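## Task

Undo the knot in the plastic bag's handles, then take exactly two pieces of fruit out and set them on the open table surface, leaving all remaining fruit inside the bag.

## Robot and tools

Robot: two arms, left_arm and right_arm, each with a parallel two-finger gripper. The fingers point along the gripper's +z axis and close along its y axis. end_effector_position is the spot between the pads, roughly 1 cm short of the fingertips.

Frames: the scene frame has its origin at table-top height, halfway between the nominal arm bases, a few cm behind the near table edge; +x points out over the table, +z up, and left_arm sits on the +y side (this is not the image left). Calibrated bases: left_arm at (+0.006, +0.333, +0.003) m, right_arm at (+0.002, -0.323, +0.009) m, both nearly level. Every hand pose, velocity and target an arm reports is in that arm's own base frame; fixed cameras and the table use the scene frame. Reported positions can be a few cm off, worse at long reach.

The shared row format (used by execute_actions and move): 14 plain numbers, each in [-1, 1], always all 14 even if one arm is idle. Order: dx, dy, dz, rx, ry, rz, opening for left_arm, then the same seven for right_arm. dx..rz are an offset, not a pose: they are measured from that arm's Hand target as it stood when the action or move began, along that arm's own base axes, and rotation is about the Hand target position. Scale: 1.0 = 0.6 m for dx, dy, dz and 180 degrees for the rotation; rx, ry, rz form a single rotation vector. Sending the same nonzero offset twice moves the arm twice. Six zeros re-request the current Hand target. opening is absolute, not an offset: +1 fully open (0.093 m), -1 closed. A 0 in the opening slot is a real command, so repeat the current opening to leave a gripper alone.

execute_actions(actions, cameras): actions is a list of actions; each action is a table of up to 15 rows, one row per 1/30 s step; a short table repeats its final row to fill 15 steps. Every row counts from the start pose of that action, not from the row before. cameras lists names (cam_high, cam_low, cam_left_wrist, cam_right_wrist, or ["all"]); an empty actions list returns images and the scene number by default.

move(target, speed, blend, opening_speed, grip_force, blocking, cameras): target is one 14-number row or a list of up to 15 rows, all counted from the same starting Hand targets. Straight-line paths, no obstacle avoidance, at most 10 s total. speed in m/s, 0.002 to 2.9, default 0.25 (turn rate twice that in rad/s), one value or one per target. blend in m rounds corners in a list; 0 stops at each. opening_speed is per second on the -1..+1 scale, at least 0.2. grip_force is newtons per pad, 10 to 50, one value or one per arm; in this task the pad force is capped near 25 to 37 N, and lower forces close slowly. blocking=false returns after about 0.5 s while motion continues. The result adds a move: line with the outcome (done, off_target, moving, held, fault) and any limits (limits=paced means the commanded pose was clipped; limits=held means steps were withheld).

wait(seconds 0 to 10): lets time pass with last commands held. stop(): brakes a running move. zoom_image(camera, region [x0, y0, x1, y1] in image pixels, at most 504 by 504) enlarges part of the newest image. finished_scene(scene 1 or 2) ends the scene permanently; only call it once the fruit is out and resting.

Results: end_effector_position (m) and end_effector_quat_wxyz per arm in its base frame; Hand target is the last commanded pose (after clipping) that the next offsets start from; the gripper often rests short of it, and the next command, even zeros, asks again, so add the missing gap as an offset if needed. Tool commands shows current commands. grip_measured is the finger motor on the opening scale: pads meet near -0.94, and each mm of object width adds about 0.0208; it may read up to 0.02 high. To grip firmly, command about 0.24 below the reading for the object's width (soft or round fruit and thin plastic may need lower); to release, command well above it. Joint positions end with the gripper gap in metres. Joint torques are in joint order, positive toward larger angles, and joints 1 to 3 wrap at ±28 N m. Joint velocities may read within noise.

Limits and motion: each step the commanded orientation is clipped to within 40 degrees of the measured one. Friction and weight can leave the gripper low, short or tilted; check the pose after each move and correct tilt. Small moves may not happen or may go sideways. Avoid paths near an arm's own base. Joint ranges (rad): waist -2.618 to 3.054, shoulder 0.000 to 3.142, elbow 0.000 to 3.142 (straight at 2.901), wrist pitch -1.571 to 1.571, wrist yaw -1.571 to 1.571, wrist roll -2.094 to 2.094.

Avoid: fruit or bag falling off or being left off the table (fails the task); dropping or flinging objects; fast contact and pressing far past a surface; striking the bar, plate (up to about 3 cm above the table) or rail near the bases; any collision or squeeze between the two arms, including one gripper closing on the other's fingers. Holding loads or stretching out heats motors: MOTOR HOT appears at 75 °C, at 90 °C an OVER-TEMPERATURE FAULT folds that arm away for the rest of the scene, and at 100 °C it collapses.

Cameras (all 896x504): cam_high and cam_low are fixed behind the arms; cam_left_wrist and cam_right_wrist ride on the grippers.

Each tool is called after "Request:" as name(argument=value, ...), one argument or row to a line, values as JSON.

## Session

Request:
execute_actions(
  actions=[],
)

Request:
zoom_image(
  camera="cam_high",
  region=[400, 150, 650, 320],
)

Request:
zoom_image(
  camera="cam_low",
  region=[380, 180, 560, 350],
)

Scene clock: 0.00 s.
left_arm: end_effector_position=(+0.3868, -0.0039, +0.0857) grip_measured=+1.000 end_effector_quat_wxyz=(+0.587, -0.009, +0.808, +0.048) | right_arm: end_effector_position=(+0.3867, -0.0265, +0.0821) grip_measured=+1.000 end_effector_quat_wxyz=(+0.551, +0.024, +0.834, -0.024)
Joint positions: left_arm=[-0.082 1.607 0.328 0.964 -0.166 0.017 0.093] | right_arm=[-0.065 1.538 0.38 0.754 0.007 -0.012 0.093]
Joint velocities: within noise
Joint torques (N m): no reading
Heat: left arm: 25 °C; right arm: 26 °C.
Hand target: left_arm +0.3875, -0.0054, +0.0867; +0.588, -0.007, +0.808, +0.046 | right_arm +0.3887, -0.0247, +0.0860; +0.555, +0.022, +0.831, -0.022
Tool commands: left_gripper/opening=+1.0 right_gripper/opening=+1.0
camera_calibration:
cam_left_wrist: T_world_to_cam=[[0.0686596, -0.996827, -0.0402746, -0.0281183], [-0.666273, -0.0157698, -0.745541, 0.360973], [0.74254, 0.0780224, -0.665242, -0.144882], [0, 0, 0, 1]] pos_world=[0.350018, -0.0110326, 0.171606]
cam_right_wrist: T_world_to_cam=[[-0.0865711, -0.99537, 0.0417695, -0.000657367], [-0.751188, 0.037679, -0.659012, 0.385118], [0.654387, -0.0884282, -0.750971, -0.104223], [0, 0, 0, 1]] pos_world=[0.357441, -0.0243814, 0.175557]

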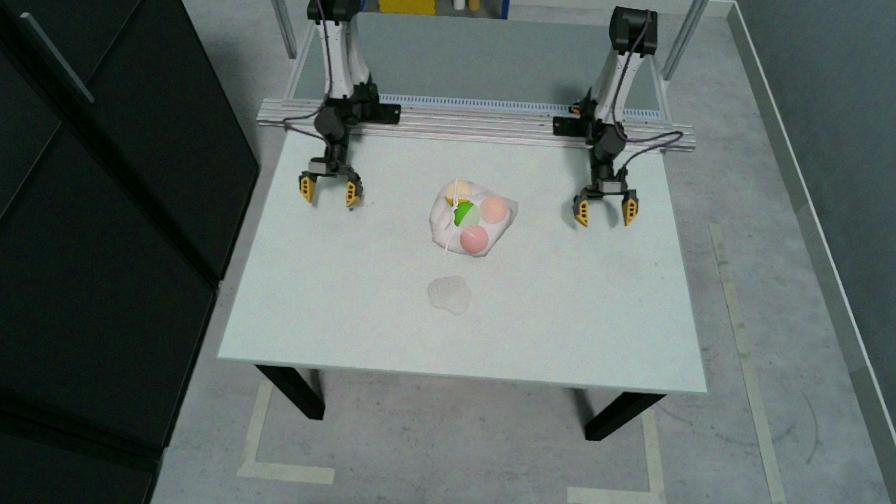

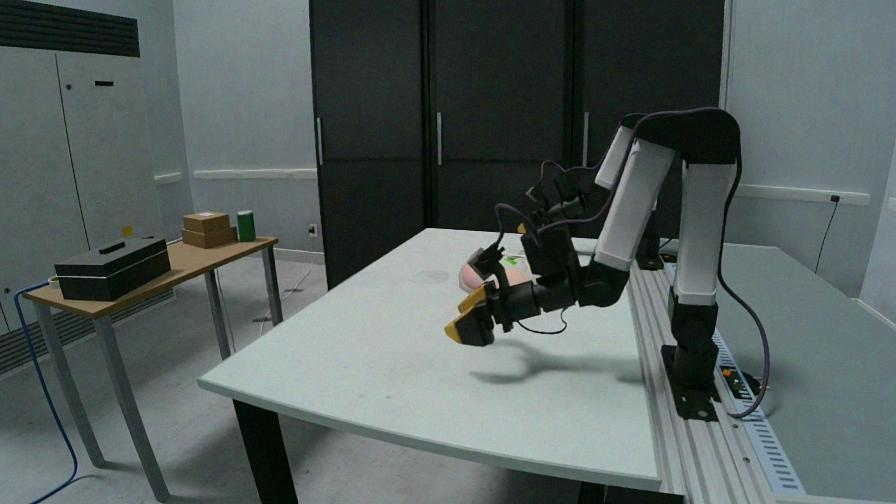

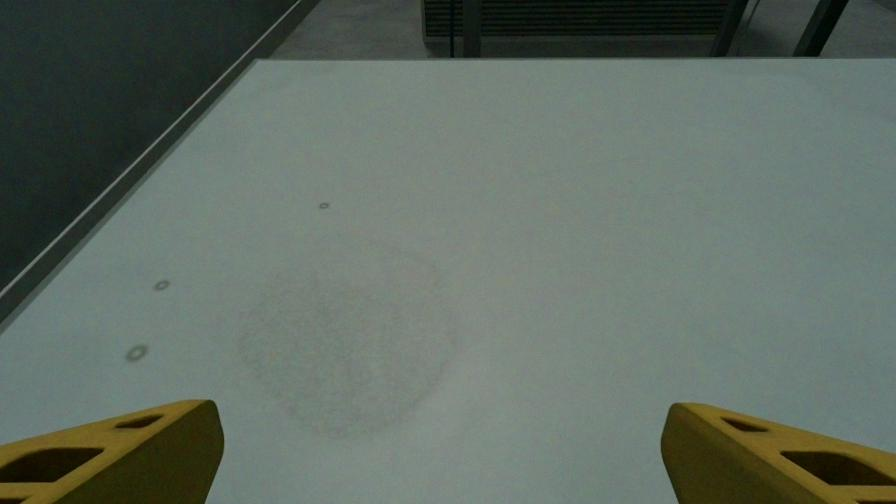

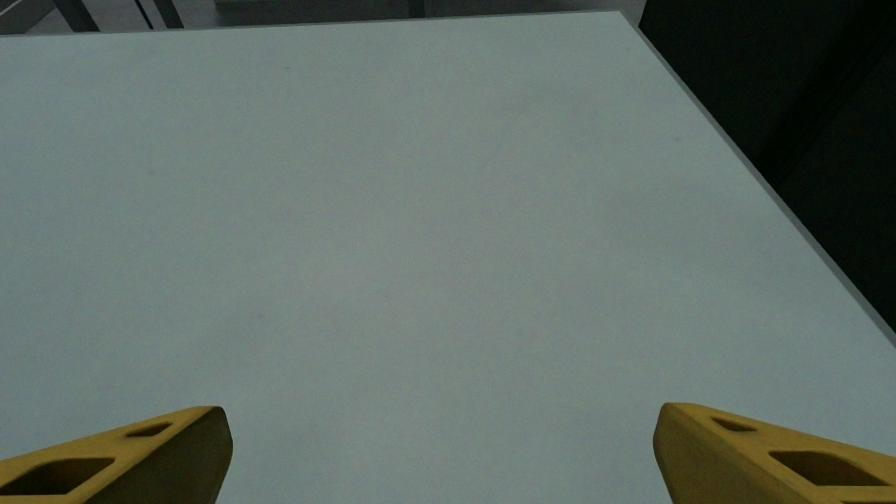

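Scaled by 2.016 from the camera's 896x504 image, which has a finer 1280x720 frame.

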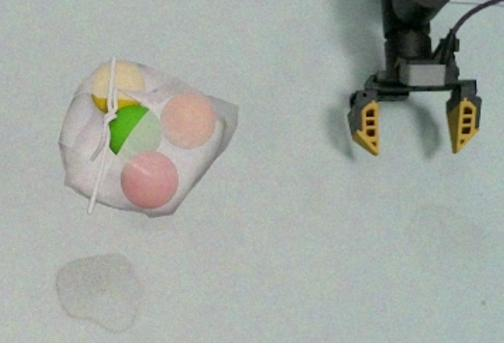

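Scaled by 2.800 from the camera's 896x504 image, which has a finer 1280x720 frame.

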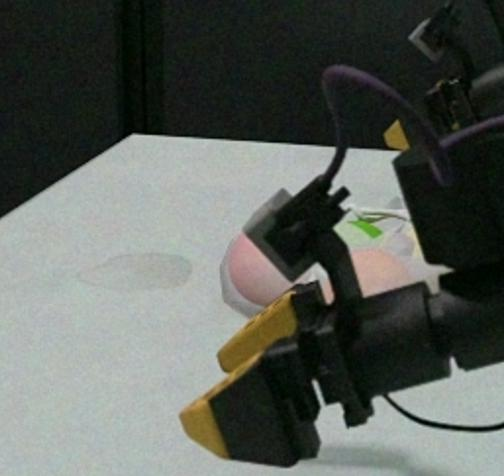

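Request:
move(
  target=[
    [0,0.15,0.15,0,0.375,0,-0.3,-0.1,0,0.25,0,0.375,0,1],
    [0,0.15,0.15,0,0.375,0,-0.3,-0.09,0.5,0.25,0,0.375,0,1],
  ],
  speed=0.3,
  blend=0.03,
  cameras=["cam_right_wrist","cam_low"],
)

Request:
zoom_image(
  camera="cam_low",
  region=[400, 180, 580, 350],
)

Scene clock: 4.57 s.
left_arm: end_effector_position=(+0.3871, +0.0816, +0.1766) grip_measured=-0.298 end_effector_quat_wxyz=(+0.047, +0.016, +0.998, +0.038) | right_arm: end_effector_position=(+0.3337, +0.2712, +0.2373) grip_measured=+1.000 end_effector_quat_wxyz=(+0.128, -0.002, +0.990, +0.066)
Joint positions: left_arm=[0.184 1.978 1.984 -1.468 -0.056 0.22 0.031] | right_arm=[0.708 2.051 2.316 -1.554 0.065 0.696 0.093]
Joint torques (N m): left_arm=[0.38 -8.44 8.29 0.47 -0.12 0.12] | right_arm=[-0.12 -7.13 8.1 0.78 0.07 0.09]
Heat: left arm: 26 °C; right arm: 26 °C.
Hand target: left_arm +0.3874, +0.0845, +0.1766; +0.040, +0.020, +0.998, +0.042 | right_arm +0.3348, +0.2753, +0.2359; +0.000, +0.006, +1.000, -0.031
Off the commanded pose: left_arm 0.003 m, 1 deg | right_arm 0.004 m, 18 deg.
joint sent to its limit (right arm) — joint 4 (wrist pitch), lower limit. The joint targets are off in orientation, not in position.
move: off_target (right_arm)
camera_calibration:
cam_right_wrist: T_world_to_cam=[[0.0305017, -0.99476, -0.0975859, 0.278424], [-0.981308, -0.0483623, 0.18627, 0.335934], [-0.190013, 0.0900803, -0.97764, 0.360478], [0, 0, 0, 1]] pos_world=[0.389658, 0.260739, 0.317014]
Images, in order (width x height): cam_low 896x504, cam_right_wrist 896x504.

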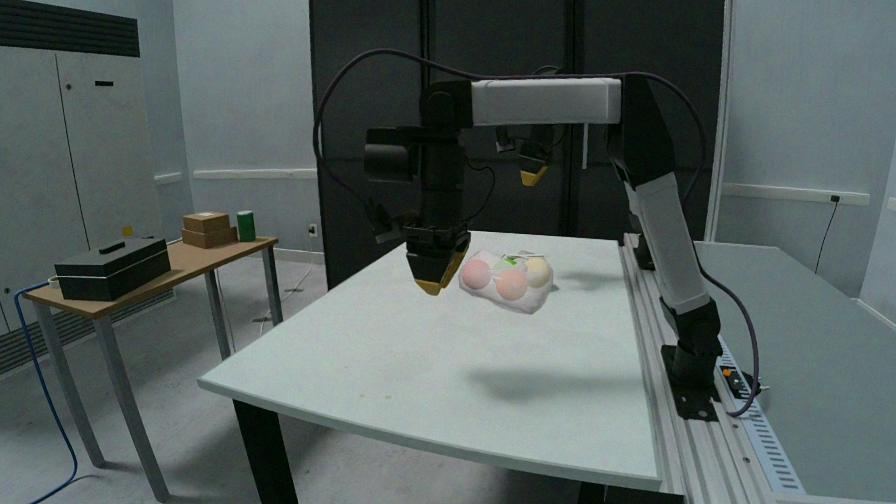

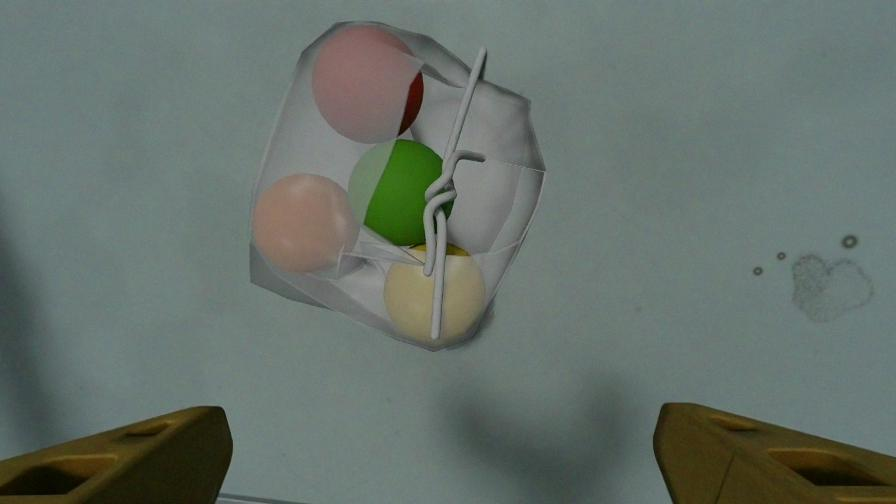

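Scaled by 2.800 from the camera's 896x504 image, which has a finer 1280x720 frame.

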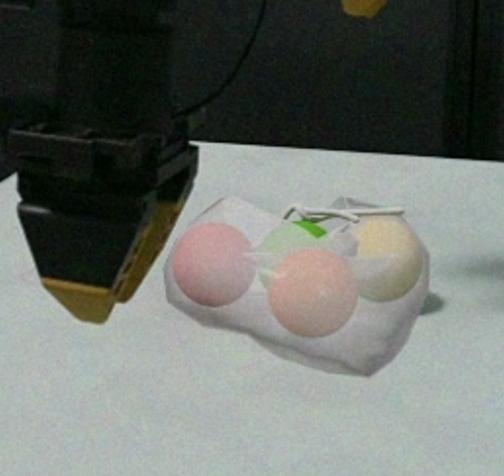

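Request:
zoom_image(
  camera="cam_right_wrist",
  region=[360, 30, 560, 360],
)

Scaled by 1.527 from the camera's 896x504 image, which has a finer 1280x720 frame.

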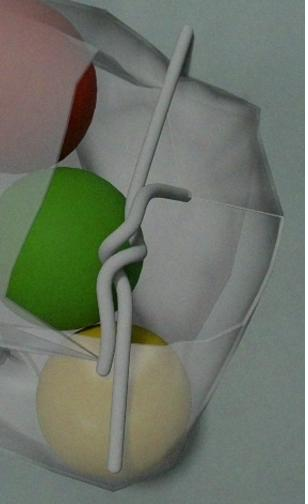

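Request:
move(
  target=[0,0,0,0,0,0,-0.3,-0.02,0.03,-0.13,0,0,0,1],
  cameras=["cam_right_wrist"],
)

Request:
zoom_image(
  camera="cam_right_wrist",
  region=[330, 0, 630, 400],
)

Scene clock: 7.07 s.
left_arm: end_effector_position=(+0.3871, +0.0816, +0.1766) grip_measured=-0.298 end_effector_quat_wxyz=(+0.047, +0.016, +0.998, +0.038) | right_arm: end_effector_position=(+0.3280, +0.2898, +0.1674) grip_measured=+1.000 end_effector_quat_wxyz=(+0.057, +0.006, +0.998, +0.012)
Joint positions: left_arm=[0.184 1.978 1.984 -1.468 -0.056 0.22 0.031] | right_arm=[0.747 2.194 2.279 -1.555 0.06 0.755 0.093]
Joint torques (N m): left_arm=[0.43 -8.5 8.25 0.46 -0.11 0.12] | right_arm=[0.5 -8.2 5.59 0.45 0.03 0.12]
Heat: left arm: 27 °C; right arm: 26 °C.
Hand target: left_arm +0.3874, +0.0845, +0.1766; +0.040, +0.020, +0.998, +0.042 | right_arm +0.3227, +0.2934, +0.1580; +0.000, +0.006, +1.000, -0.030
Off the commanded pose: left_arm 0.003 m, 1 deg | right_arm 0.011 m, 8 deg.
joint sent to its limit (right arm) — joint 4 (wrist pitch), lower limit. The joint targets are off in orientation, not in position.
move: off_target (right_arm)
camera_calibration:
cam_right_wrist: T_world_to_cam=[[0.00533116, -0.99997, 0.0055304, 0.282656], [-0.944804, -0.00322513, 0.327619, 0.295521], [-0.327591, -0.00697173, -0.944794, 0.357132], [0, 0, 0, 1]] pos_world=[0.394696, 0.286091, 0.239035]
Images, in order (width x height): cam_right_wrist 896x504.

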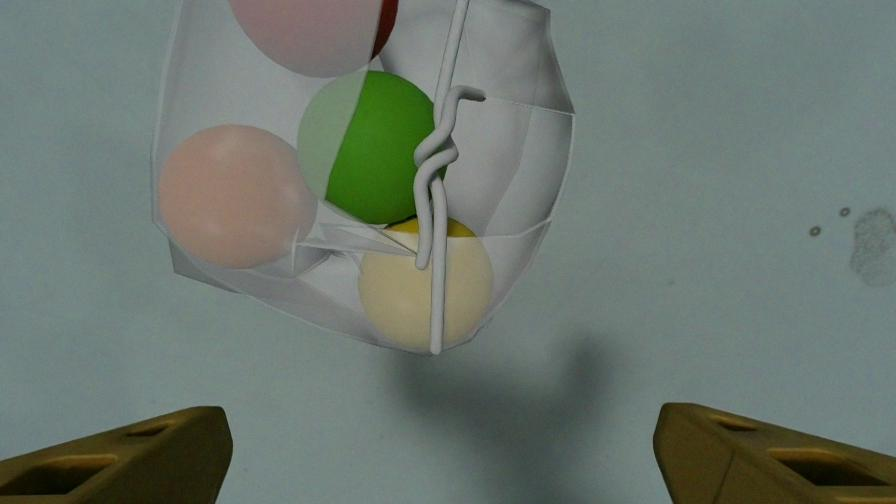

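Scaled by 1.260 from the camera's 896x504 image, which has a finer 1280x720 frame.

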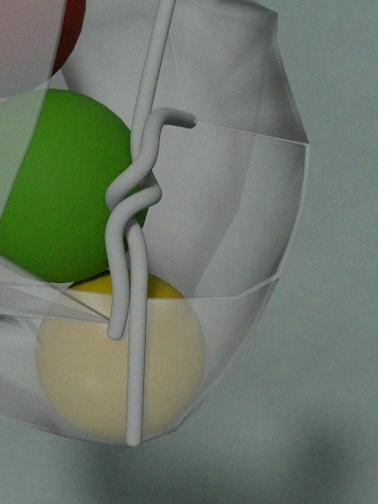

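Request:
move(
  target=[0,0,0,0,0,0,-0.3,0.125,-0.03,-0.075,0,0,0.5,-0.35],
  speed=0.2,
  cameras=["cam_right_wrist","cam_high","cam_low"],
)

Request:
zoom_image(
  camera="cam_low",
  region=[400, 180, 580, 350],
)

Scene clock: 13.67 s.
left_arm: end_effector_position=(+0.3871, +0.0816, +0.1766) grip_measured=-0.298 end_effector_quat_wxyz=(+0.047, +0.016, +0.998, +0.038) | right_arm: end_effector_position=(+0.3969, +0.2716, +0.1184) grip_measured=-0.349 end_effector_quat_wxyz=(-0.035, +0.699, -0.714, +0.029)
Joint positions: left_arm=[0.184 1.978 1.984 -1.468 -0.056 0.22 0.031] | right_arm=[0.617 2.436 2.499 -1.555 0.047 -0.935 0.028]
Joint torques (N m): left_arm=[0.46 -8.5 8.28 0.45 -0.12 0.12] | right_arm=[-0.13 -9.16 8.32 0.4 -0.01 -0.03]
Heat: left arm: 28 °C; right arm: 27 °C.
Hand target: left_arm +0.3874, +0.0845, +0.1766; +0.040, +0.020, +0.998, +0.042 | right_arm +0.3978, +0.2753, +0.1130; -0.021, +0.703, -0.711, +0.022
Off the commanded pose: left_arm 0.003 m, 1 deg | right_arm 0.007 m, 2 deg.
joint sent to its limit (right arm) — joint 4 (wrist pitch), lower limit. The joint targets still meet the commanded pose.
move: done
camera_calibration:
cam_right_wrist: T_world_to_cam=[[0.992765, -0.00343531, 0.120025, -0.411607], [-0.0543666, -0.90412, 0.423806, 0.256544], [0.107061, -0.427265, -0.897765, 0.269432], [0, 0, 0, 1]] pos_world=[0.393731, 0.345651, 0.182565]
Images, in order (width x height): cam_high 896x504, cam_low 896x504, cam_right_wrist 896x504.

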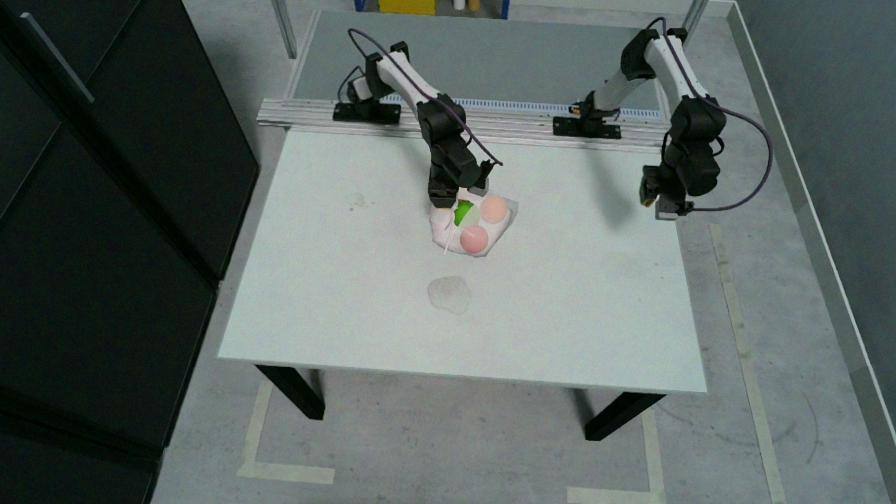

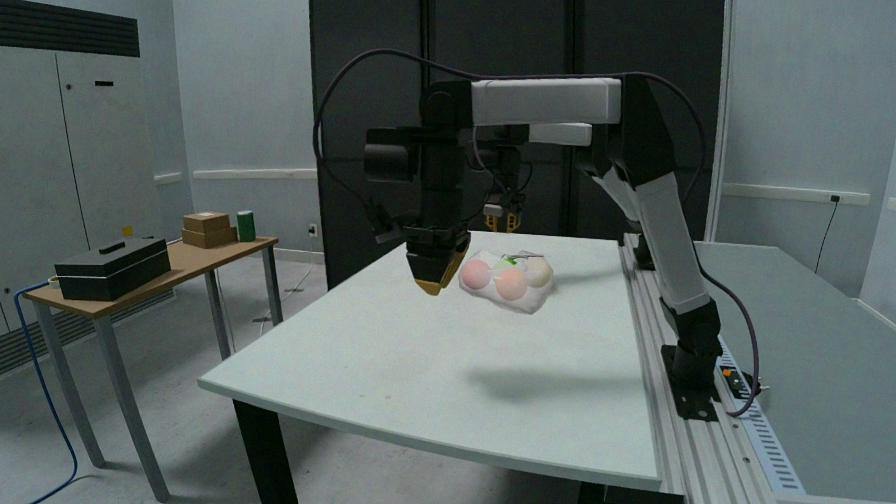

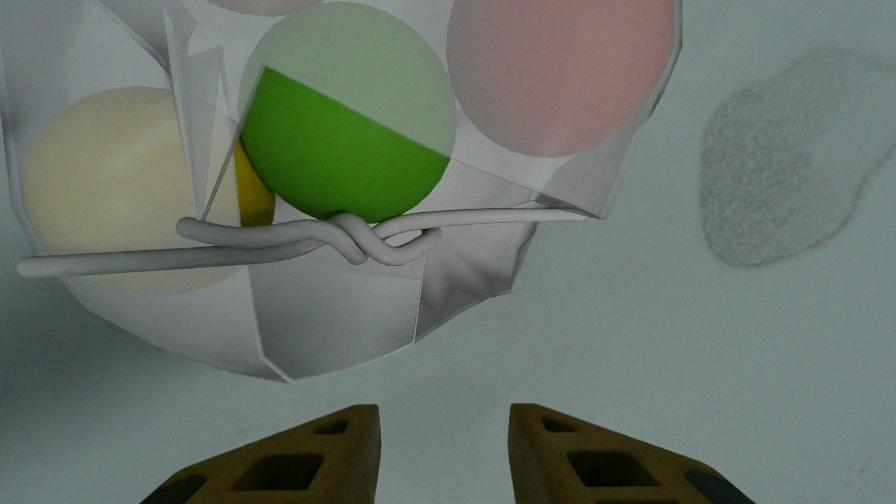

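Scaled by 2.800 from the camera's 896x504 image, which has a finer 1280x720 frame.

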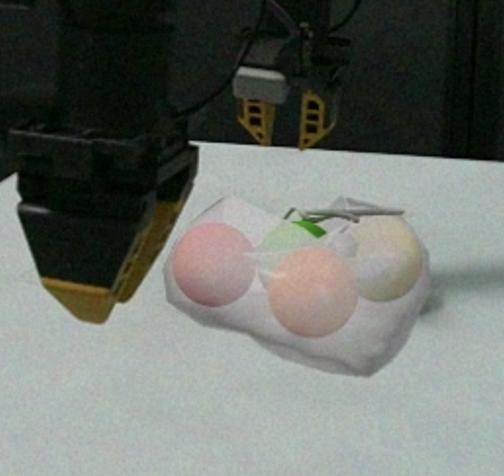

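Request:
move(
  target=[
    [0,0,0,0,0,0,-0.3,-0.168,0.032,0.03,0,0,-0.5,-0.35],
    [0,0,0,0,0,0,-0.3,-0.168,0.028,-0.098,0,0,-0.5,-0.35],
  ],
  speed=0.15,
  cameras=["cam_right_wrist","cam_low"],
)

Request:
zoom_image(
  camera="cam_low",
  region=[440, 200, 600, 340],
)

Scene clock: 25.63 s.
left_arm: end_effector_position=(+0.3871, +0.0816, +0.1766) grip_measured=-0.298 end_effector_quat_wxyz=(+0.047, +0.016, +0.998, +0.038) | right_arm: end_effector_position=(+0.2912, +0.2857, +0.0580) grip_measured=-0.349 end_effector_quat_wxyz=(-0.019, +0.005, +0.999, -0.043)
Joint positions: left_arm=[0.184 1.978 1.984 -1.468 -0.056 0.22 0.031] | right_arm=[0.79 2.214 1.873 -1.318 0.034 0.802 0.028]
Joint torques (N m): left_arm=[0.46 -8.53 8.27 0.48 -0.12 0.11] | right_arm=[0.12 -10.48 4.01 0.77 0.24 0.12]
Heat: left arm: 29 °C; right arm: 31 °C.
Hand target: left_arm +0.3874, +0.0845, +0.1766; +0.040, +0.020, +0.998, +0.042 | right_arm +0.2969, +0.2920, +0.0541; +0.000, +0.006, +1.000, -0.031
Off the commanded pose: left_arm 0.003 m, 1 deg | right_arm 0.009 m, 3 deg.
move: off_target (right_arm)
camera_calibration:
cam_right_wrist: T_world_to_cam=[[0.0106782, -0.993305, 0.115024, 0.269546], [-0.884164, 0.0443498, 0.465068, 0.257393], [-0.467055, -0.106666, -0.877771, 0.307003], [0, 0, 0, 1]] pos_world=[0.368086, 0.289073, 0.118769]
Images, in order (width x height): cam_low 896x504, cam_right_wrist 896x504.

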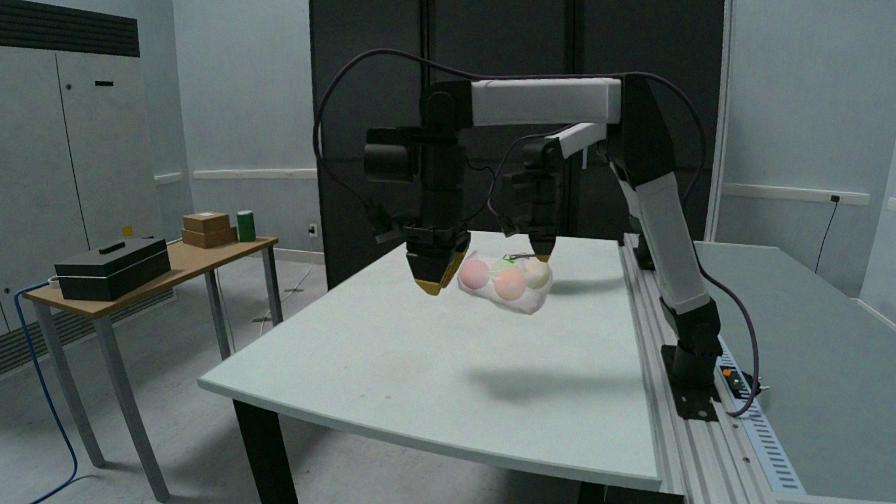

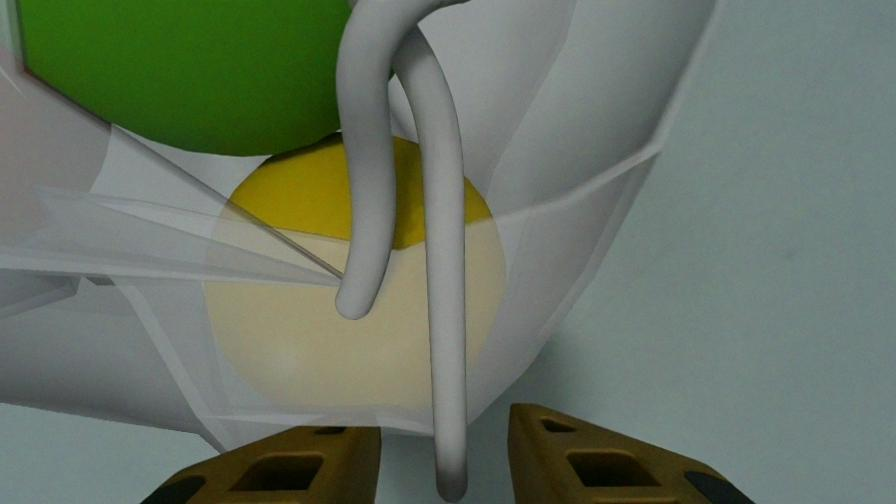

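Scaled by 3.150 from the camera's 896x504 image, which has a finer 1280x720 frame.

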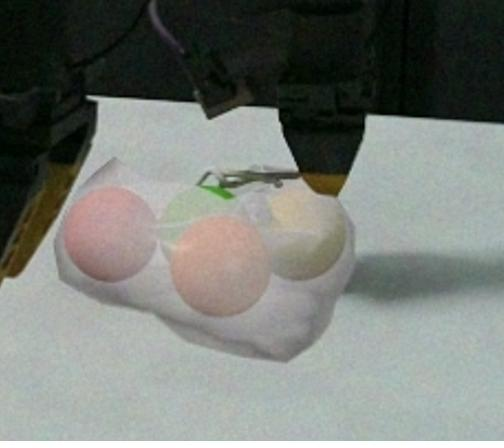

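Request:
move(
  target=[
    [0.1,0.1,0.02,0,0,0,-0.3,0,0,0,0,0,0,-0.35],
    [0.1,0.1,0.02,0,0,0,-0.3,0,0,0,0,0,0,-1],
    [0.1,0.1,0.02,0,0,0,-0.3,0.02,-0.06,0.0,0,0,0,-1],
    [0.1,0.1,0.02,0,0,0,-0.3,0.05,-0.1,-0.02,0,0,0,-1],
  ],
  speed=0.1,
  cameras=["cam_right_wrist","cam_low"],
)

Scene clock: 30.23 s.
left_arm: end_effector_position=(+0.4473, +0.1444, +0.1909) grip_measured=-0.298 end_effector_quat_wxyz=(+0.101, +0.016, +0.993, +0.062) | right_arm: end_effector_position=(+0.3240, +0.2270, +0.0319) grip_measured=-0.954 end_effector_quat_wxyz=(-0.020, +0.013, +0.999, -0.044)
Joint positions: left_arm=[0.292 2.257 2.463 -1.547 -0.056 0.331 0.031] | right_arm=[0.631 2.177 1.708 -1.187 0.046 0.659 0]
Joint torques (N m): left_arm=[0.27 -10.36 8.03 0.71 0 0.11] | right_arm=[0.35 -12.46 5.05 0.39 0.2 -0.03]
Heat: left arm: 30 °C; right arm: 32 °C.
Hand target: left_arm +0.4474, +0.1446, +0.1887; +0.040, +0.020, +0.998, +0.042 | right_arm +0.3268, +0.2321, +0.0422; +0.000, +0.006, +1.000, -0.031
Off the commanded pose: left_arm 0.002 m, 7 deg | right_arm 0.012 m, 3 deg.
joint sent to its limit (left arm) — joint 4 (wrist pitch), lower limit. The joint targets are off in orientation, not in position.
move: off_target (left_arm, right_arm); target 2's new opening was sent with right_arm's hand 0.009 m and 3 deg from that target
camera_calibration:
cam_right_wrist: T_world_to_cam=[[-0.0046139, -0.99324, 0.115991, 0.218931], [-0.882377, 0.0586209, 0.466877, 0.297234], [-0.470521, -0.100193, -0.876682, 0.292617], [0, 0, 0, 1]] pos_world=[0.400964, 0.229345, 0.0923664]
Images, in order (width x height): cam_low 896x504, cam_right_wrist 896x504.

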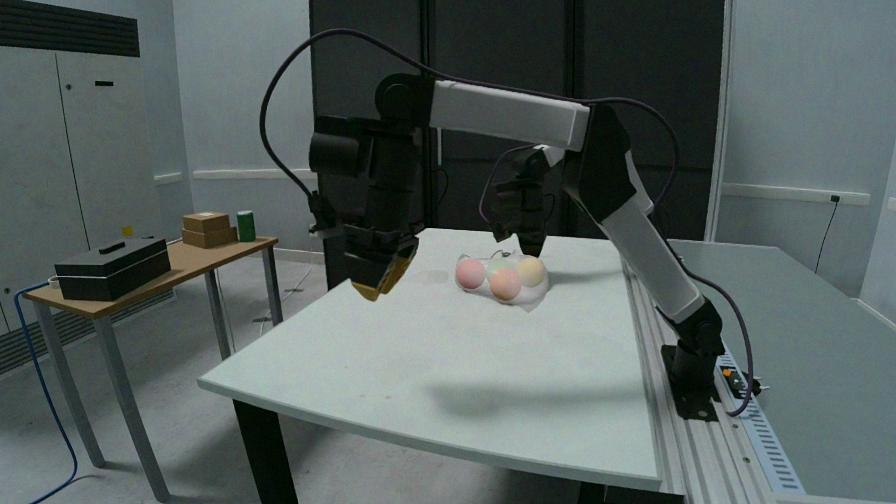

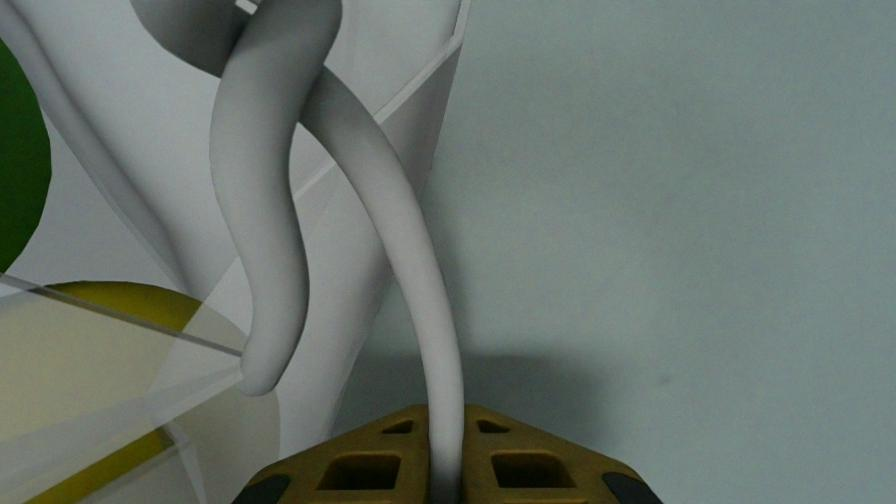

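Request:
move(
  target=[
    [0,0,0,0,0,0,-0.3,0.06,-0.05,-0.03,0,0,0,-1],
    [0,0,0,0,0,0,-0.3,0.06,-0.05,-0.03,0,0,0,-0.5],
    [0,0,0,0,0,0,-0.3,-0.02,-0.05,0.0,0,0,0,-0.5],
    [0,0,0,0,0,0,-0.3,-0.02,0.05,0.15,0,0,0,-0.5],
  ],
  speed=0.12,
  cameras=["cam_right_wrist","cam_low","cam_high"],
)

Scene clock: 35.30 s.
left_arm: end_effector_position=(+0.4473, +0.1444, +0.1909) grip_measured=-0.298 end_effector_quat_wxyz=(+0.101, +0.016, +0.993, +0.062) | right_arm: end_effector_position=(+0.3152, +0.2575, +0.1353) grip_measured=-0.501 end_effector_quat_wxyz=(+0.005, +0.006, +1.000, -0.028)
Joint positions: left_arm=[0.292 2.257 2.463 -1.547 -0.056 0.331 0.031] | right_arm=[0.705 2.155 2.089 -1.534 0.049 0.719 0.021]
Joint torques (N m): left_arm=[0.2 -10.32 8.03 0.7 0 0.12] | right_arm=[0.35 -7.62 8.39 0.16 0.12 0.12]
Heat: left arm: 31 °C; right arm: 32 °C.
Hand target: left_arm +0.4474, +0.1446, +0.1887; +0.040, +0.020, +0.998, +0.042 | right_arm +0.3149, +0.2620, +0.1321; +0.000, +0.006, +1.000, -0.031
Off the commanded pose: left_arm 0.002 m, 7 deg | right_arm 0.006 m, 1 deg.
joint sent to its limit (left arm) — joint 4 (wrist pitch), lower limit. The joint targets are off in orientation, not in position.
move: off_target (left_arm); target 2's new opening was sent with right_arm's hand 0.012 m and 2 deg from that target
camera_calibration:
cam_right_wrist: T_world_to_cam=[[0.00547591, -0.996319, 0.0855505, 0.238934], [-0.905242, 0.0314093, 0.423735, 0.259477], [-0.424862, -0.0797642, -0.901737, 0.365957], [0, 0, 0, 1]] pos_world=[0.389063, 0.259095, 0.199607]
Images, in order (width x height): cam_high 896x504, cam_low 896x504, cam_right_wrist 896x504.

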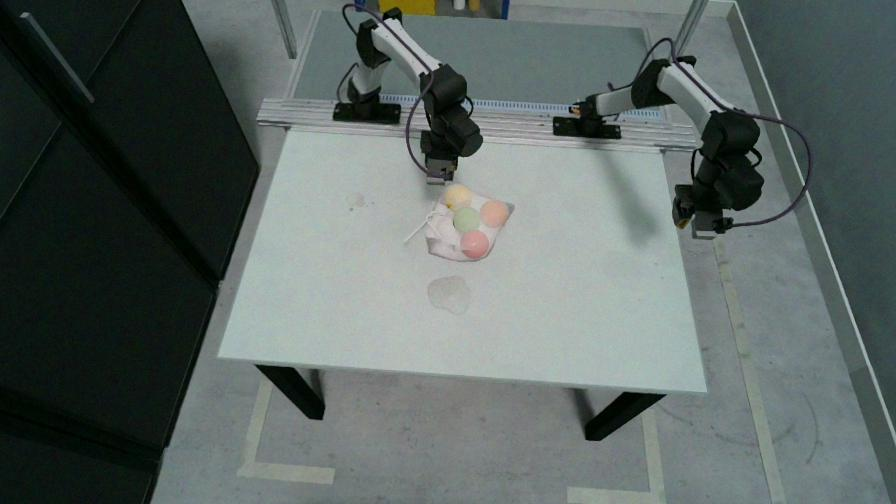

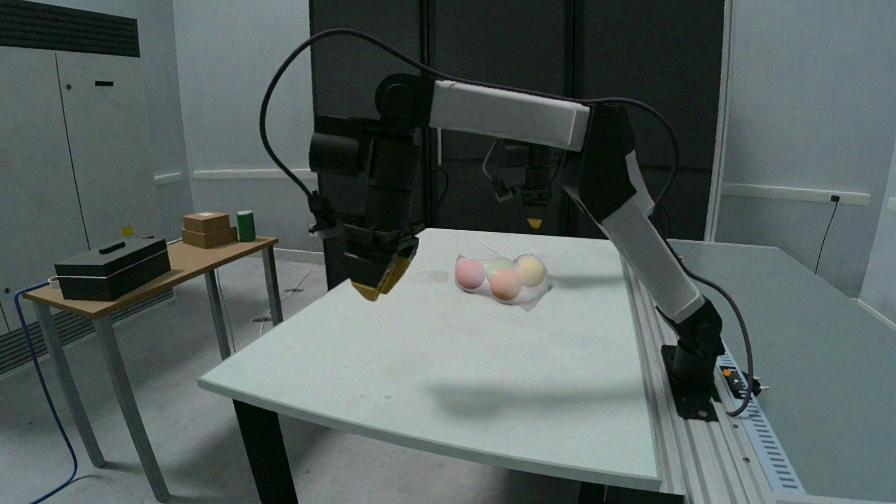

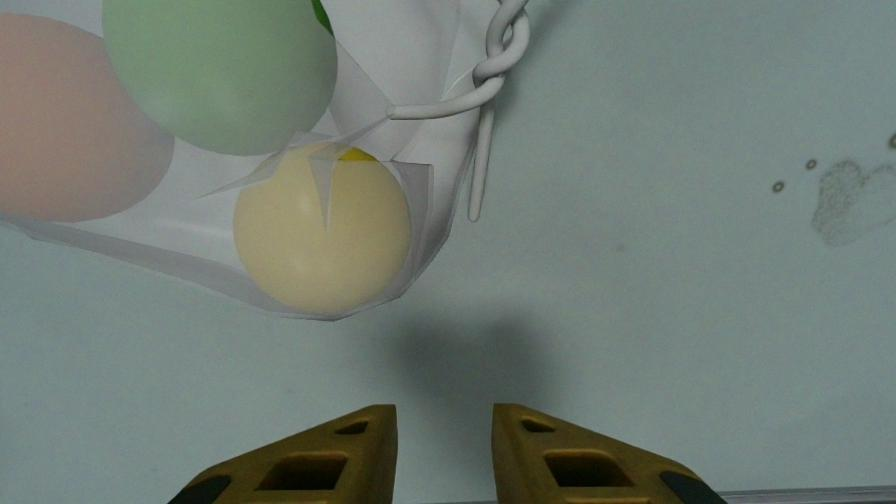

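Request:
move(
  target=[0,0,0,0,0,0,-0.3,0.09,-0.005,-0.035,0,0,0.5,-0.5],
  speed=0.2,
  cameras=["cam_right_wrist","cam_low"],
)

Request:
zoom_image(
  camera="cam_low",
  region=[440, 220, 570, 320],
)

Scene clock: 40.70 s.
left_arm: end_effector_position=(+0.4473, +0.1444, +0.1909) grip_measured=-0.298 end_effector_quat_wxyz=(+0.101, +0.016, +0.993, +0.062) | right_arm: end_effector_position=(+0.3617, +0.2514, +0.1153) grip_measured=-0.501 end_effector_quat_wxyz=(-0.011, +0.700, -0.714, +0.027)
Joint positions: left_arm=[0.292 2.257 2.463 -1.547 -0.056 0.331 0.031] | right_arm=[0.626 2.239 2.144 -1.446 0.049 -0.926 0.021]
Joint torques (N m): left_arm=[0.27 -10.33 8.02 0.71 0 0.11] | right_arm=[-0.14 -8.16 8.49 0.58 -0.05 -0.01]
Heat: left arm: 33 °C; right arm: 32 °C.
Hand target: left_arm +0.4474, +0.1446, +0.1887; +0.040, +0.020, +0.998, +0.042 | right_arm +0.3689, +0.2592, +0.1112; -0.022, +0.703, -0.711, +0.022
Off the commanded pose: left_arm 0.002 m, 7 deg | right_arm 0.011 m, 1 deg.
joint sent to its limit (left arm) — joint 4 (wrist pitch), lower limit. The joint targets are off in orientation, not in position.
move: off_target (left_arm, right_arm)
camera_calibration:
cam_right_wrist: T_world_to_cam=[[0.996605, 0.0001674, 0.0823312, -0.374458], [-0.0371875, -0.891262, 0.451961, 0.224921], [0.0734544, -0.453488, -0.88823, 0.279396], [0, 0, 0, 1]] pos_world=[0.361029, 0.327229, 0.177342]
Images, in order (width x height): cam_low 896x504, cam_right_wrist 896x504.

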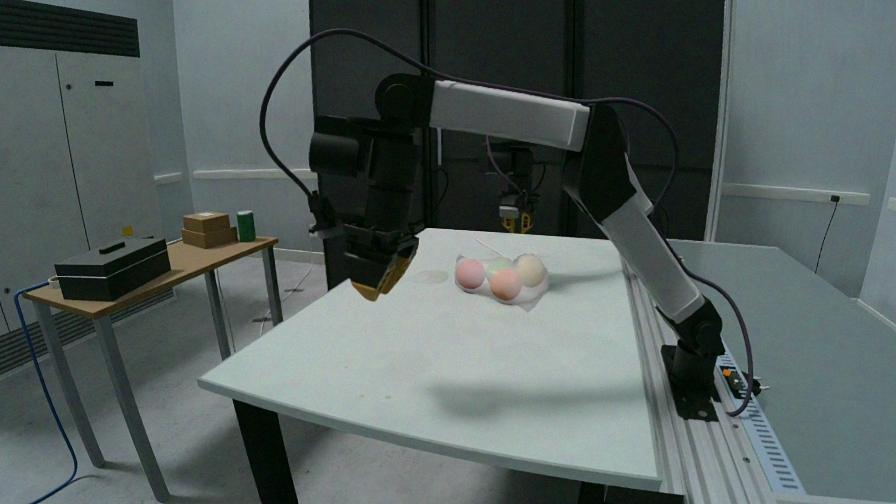

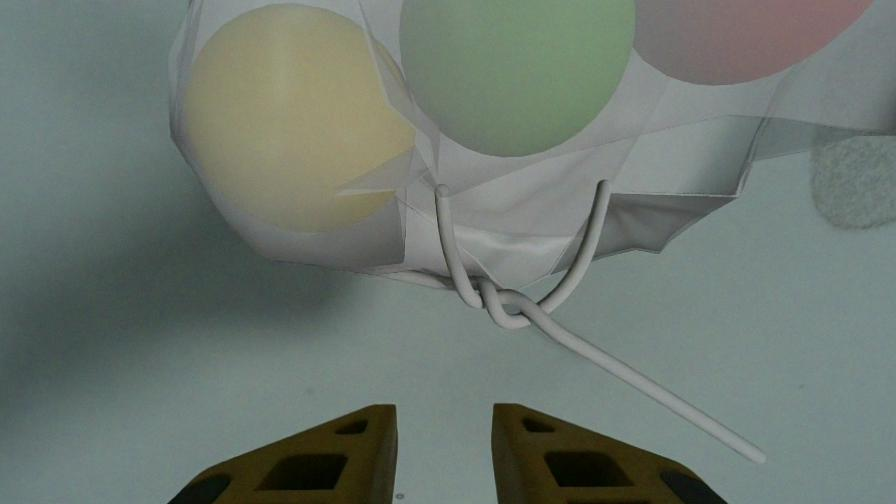

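Scaled by 3.877 from the camera's 896x504 image, which has a finer 1280x720 frame.

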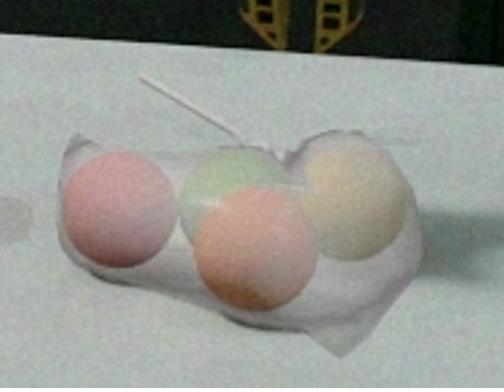

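Request:
move(
  target=[
    [0,0,0,0,0,0,-0.3,0.017,-0.012,-0.1,0,0,0,-0.5],
    [0,0,0,0,0,0,-0.3,0.017,-0.016,-0.188,0,0,0,-0.5],
  ],
  speed=0.12,
  cameras=["cam_right_wrist"],
)

Scene clock: 44.07 s.
left_arm: end_effector_position=(+0.4473, +0.1444, +0.1909) grip_measured=-0.298 end_effector_quat_wxyz=(+0.101, +0.016, +0.993, +0.062) | right_arm: end_effector_position=(+0.3789, +0.2475, +0.0096) grip_measured=-0.501 end_effector_quat_wxyz=(-0.024, +0.700, -0.714, +0.026)
Joint positions: left_arm=[0.292 2.257 2.463 -1.547 -0.056 0.331 0.031] | right_arm=[0.594 2.29 1.807 -1.031 0.043 -0.958 0.021]
Joint torques (N m): left_arm=[0.34 -10.35 8.08 0.68 -0.02 0.11] | right_arm=[-0.16 -8.64 5.57 0.66 0.02 -0.01]
Heat: left arm: 34 °C; right arm: 32 °C.
Hand target: left_arm +0.4474, +0.1446, +0.1887; +0.040, +0.020, +0.998, +0.042 | right_arm +0.3790, +0.2495, -0.0016; -0.022, +0.703, -0.711, +0.022
Off the commanded pose: left_arm 0.002 m, 7 deg | right_arm 0.011 m, 1 deg.
joint sent to its limit (left arm) — joint 4 (wrist pitch), lower limit. The joint targets are off in orientation, not in position.
move: off_target (left_arm, right_arm)
camera_calibration:
cam_right_wrist: T_world_to_cam=[[0.994989, -0.00125882, 0.0999777, -0.382086], [-0.0448042, -0.899523, 0.43457, 0.274977], [0.0893852, -0.436872, -0.895072, 0.172395], [0, 0, 0, 1]] pos_world=[0.377082, 0.322181, 0.0730096]
Images, in order (width x height): cam_right_wrist 896x504.

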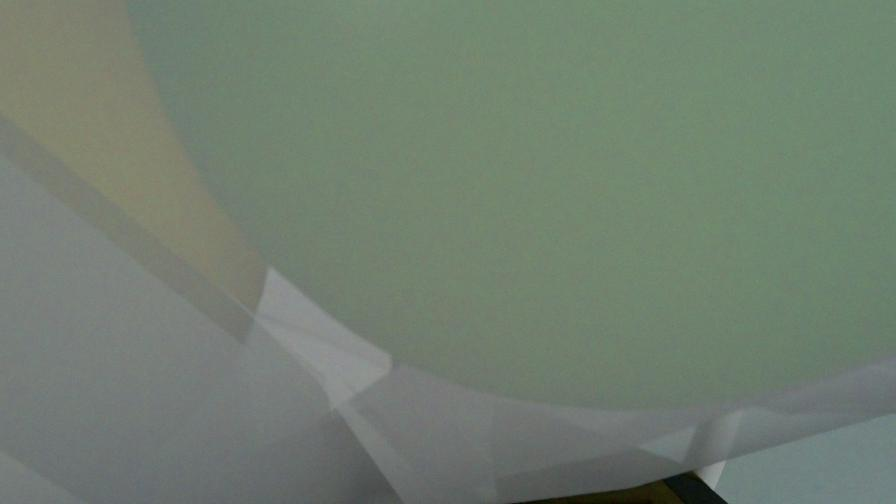

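Request:
move(
  target=[
    [0,0,0,0,0,0,-0.3,0,0,0,0,0,0,-0.5],
    [0,0,0,0,0,0,-0.3,0,0,0,0,0,0,-1],
    [0,0,0,0,0,0,-0.3,0,-0.02,0.06,0,0,0,-1],
  ],
  speed=0.08,
  cameras=["cam_right_wrist","cam_low"],
)

Request:
zoom_image(
  camera="cam_low",
  region=[440, 200, 570, 320],
)

Scene clock: 47.10 s.
left_arm: end_effector_position=(+0.4473, +0.1444, +0.1909) grip_measured=-0.298 end_effector_quat_wxyz=(+0.101, +0.016, +0.993, +0.062) | right_arm: end_effector_position=(+0.3750, +0.2340, +0.0117) grip_measured=-0.936 end_effector_quat_wxyz=(-0.001, +0.701, -0.713, +0.020)
Joint positions: left_arm=[0.292 2.257 2.463 -1.547 -0.056 0.331 0.031] | right_arm=[0.572 2.29 1.817 -1.087 0.038 -0.981 0]
Joint torques (N m): left_arm=[0.28 -10.28 8.03 0.7 0 0.12] | right_arm=[-0.28 -13.75 8.1 0.11 0.02 -0.02]
Heat: left arm: 34 °C; right arm: 33 °C.
Hand target: left_arm +0.4474, +0.1446, +0.1887; +0.040, +0.020, +0.998, +0.042 | right_arm +0.3790, +0.2376, +0.0344; -0.022, +0.703, -0.711, +0.022
Off the commanded pose: left_arm 0.002 m, 7 deg | right_arm 0.023 m, 2 deg.
joint sent to its limit (left arm) — joint 4 (wrist pitch), lower limit. The joint targets are off in orientation, not in position.
move: off_target (left_arm, right_arm); target 2's new opening was sent with right_arm's hand 0.011 m and 1 deg from that target
camera_calibration:
cam_right_wrist: T_world_to_cam=[[0.998272, 0.00143275, 0.058742, -0.379792], [-0.0255753, -0.889445, 0.456326, 0.251883], [0.0529016, -0.45704, -0.887872, 0.186988], [0, 0, 0, 1]] pos_world=[0.375686, 0.310041, 0.0733903]
Images, in order (width x height): cam_low 896x504, cam_right_wrist 896x504.

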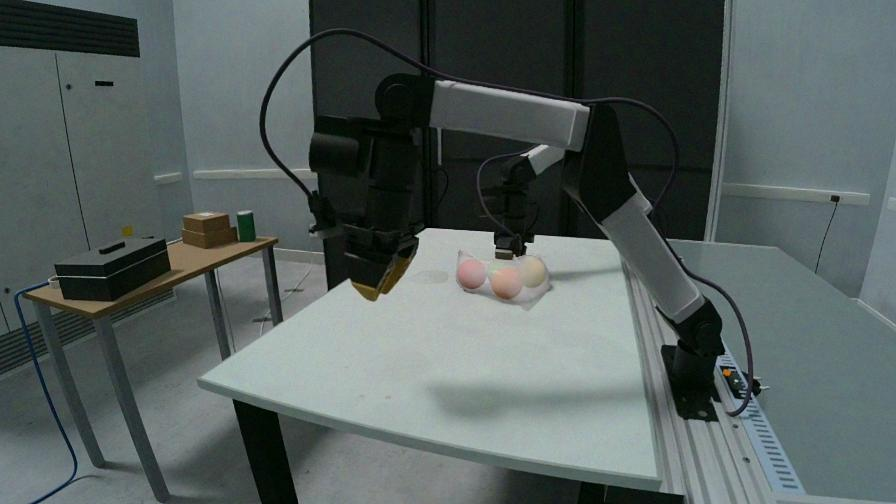

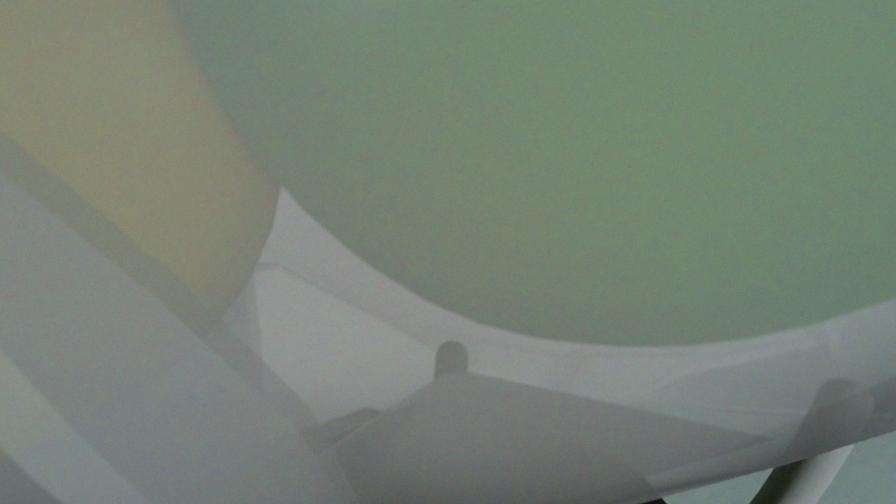

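Scaled by 3.877 from the camera's 896x504 image, which has a finer 1280x720 frame.

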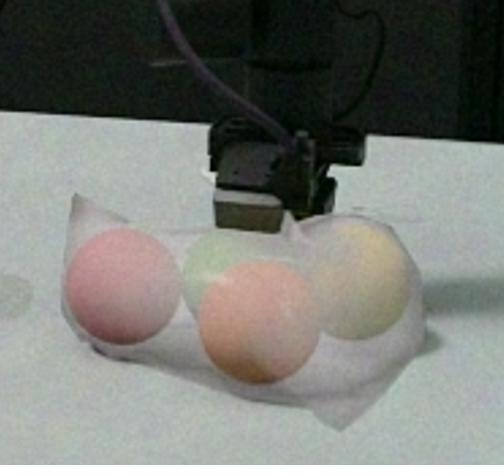

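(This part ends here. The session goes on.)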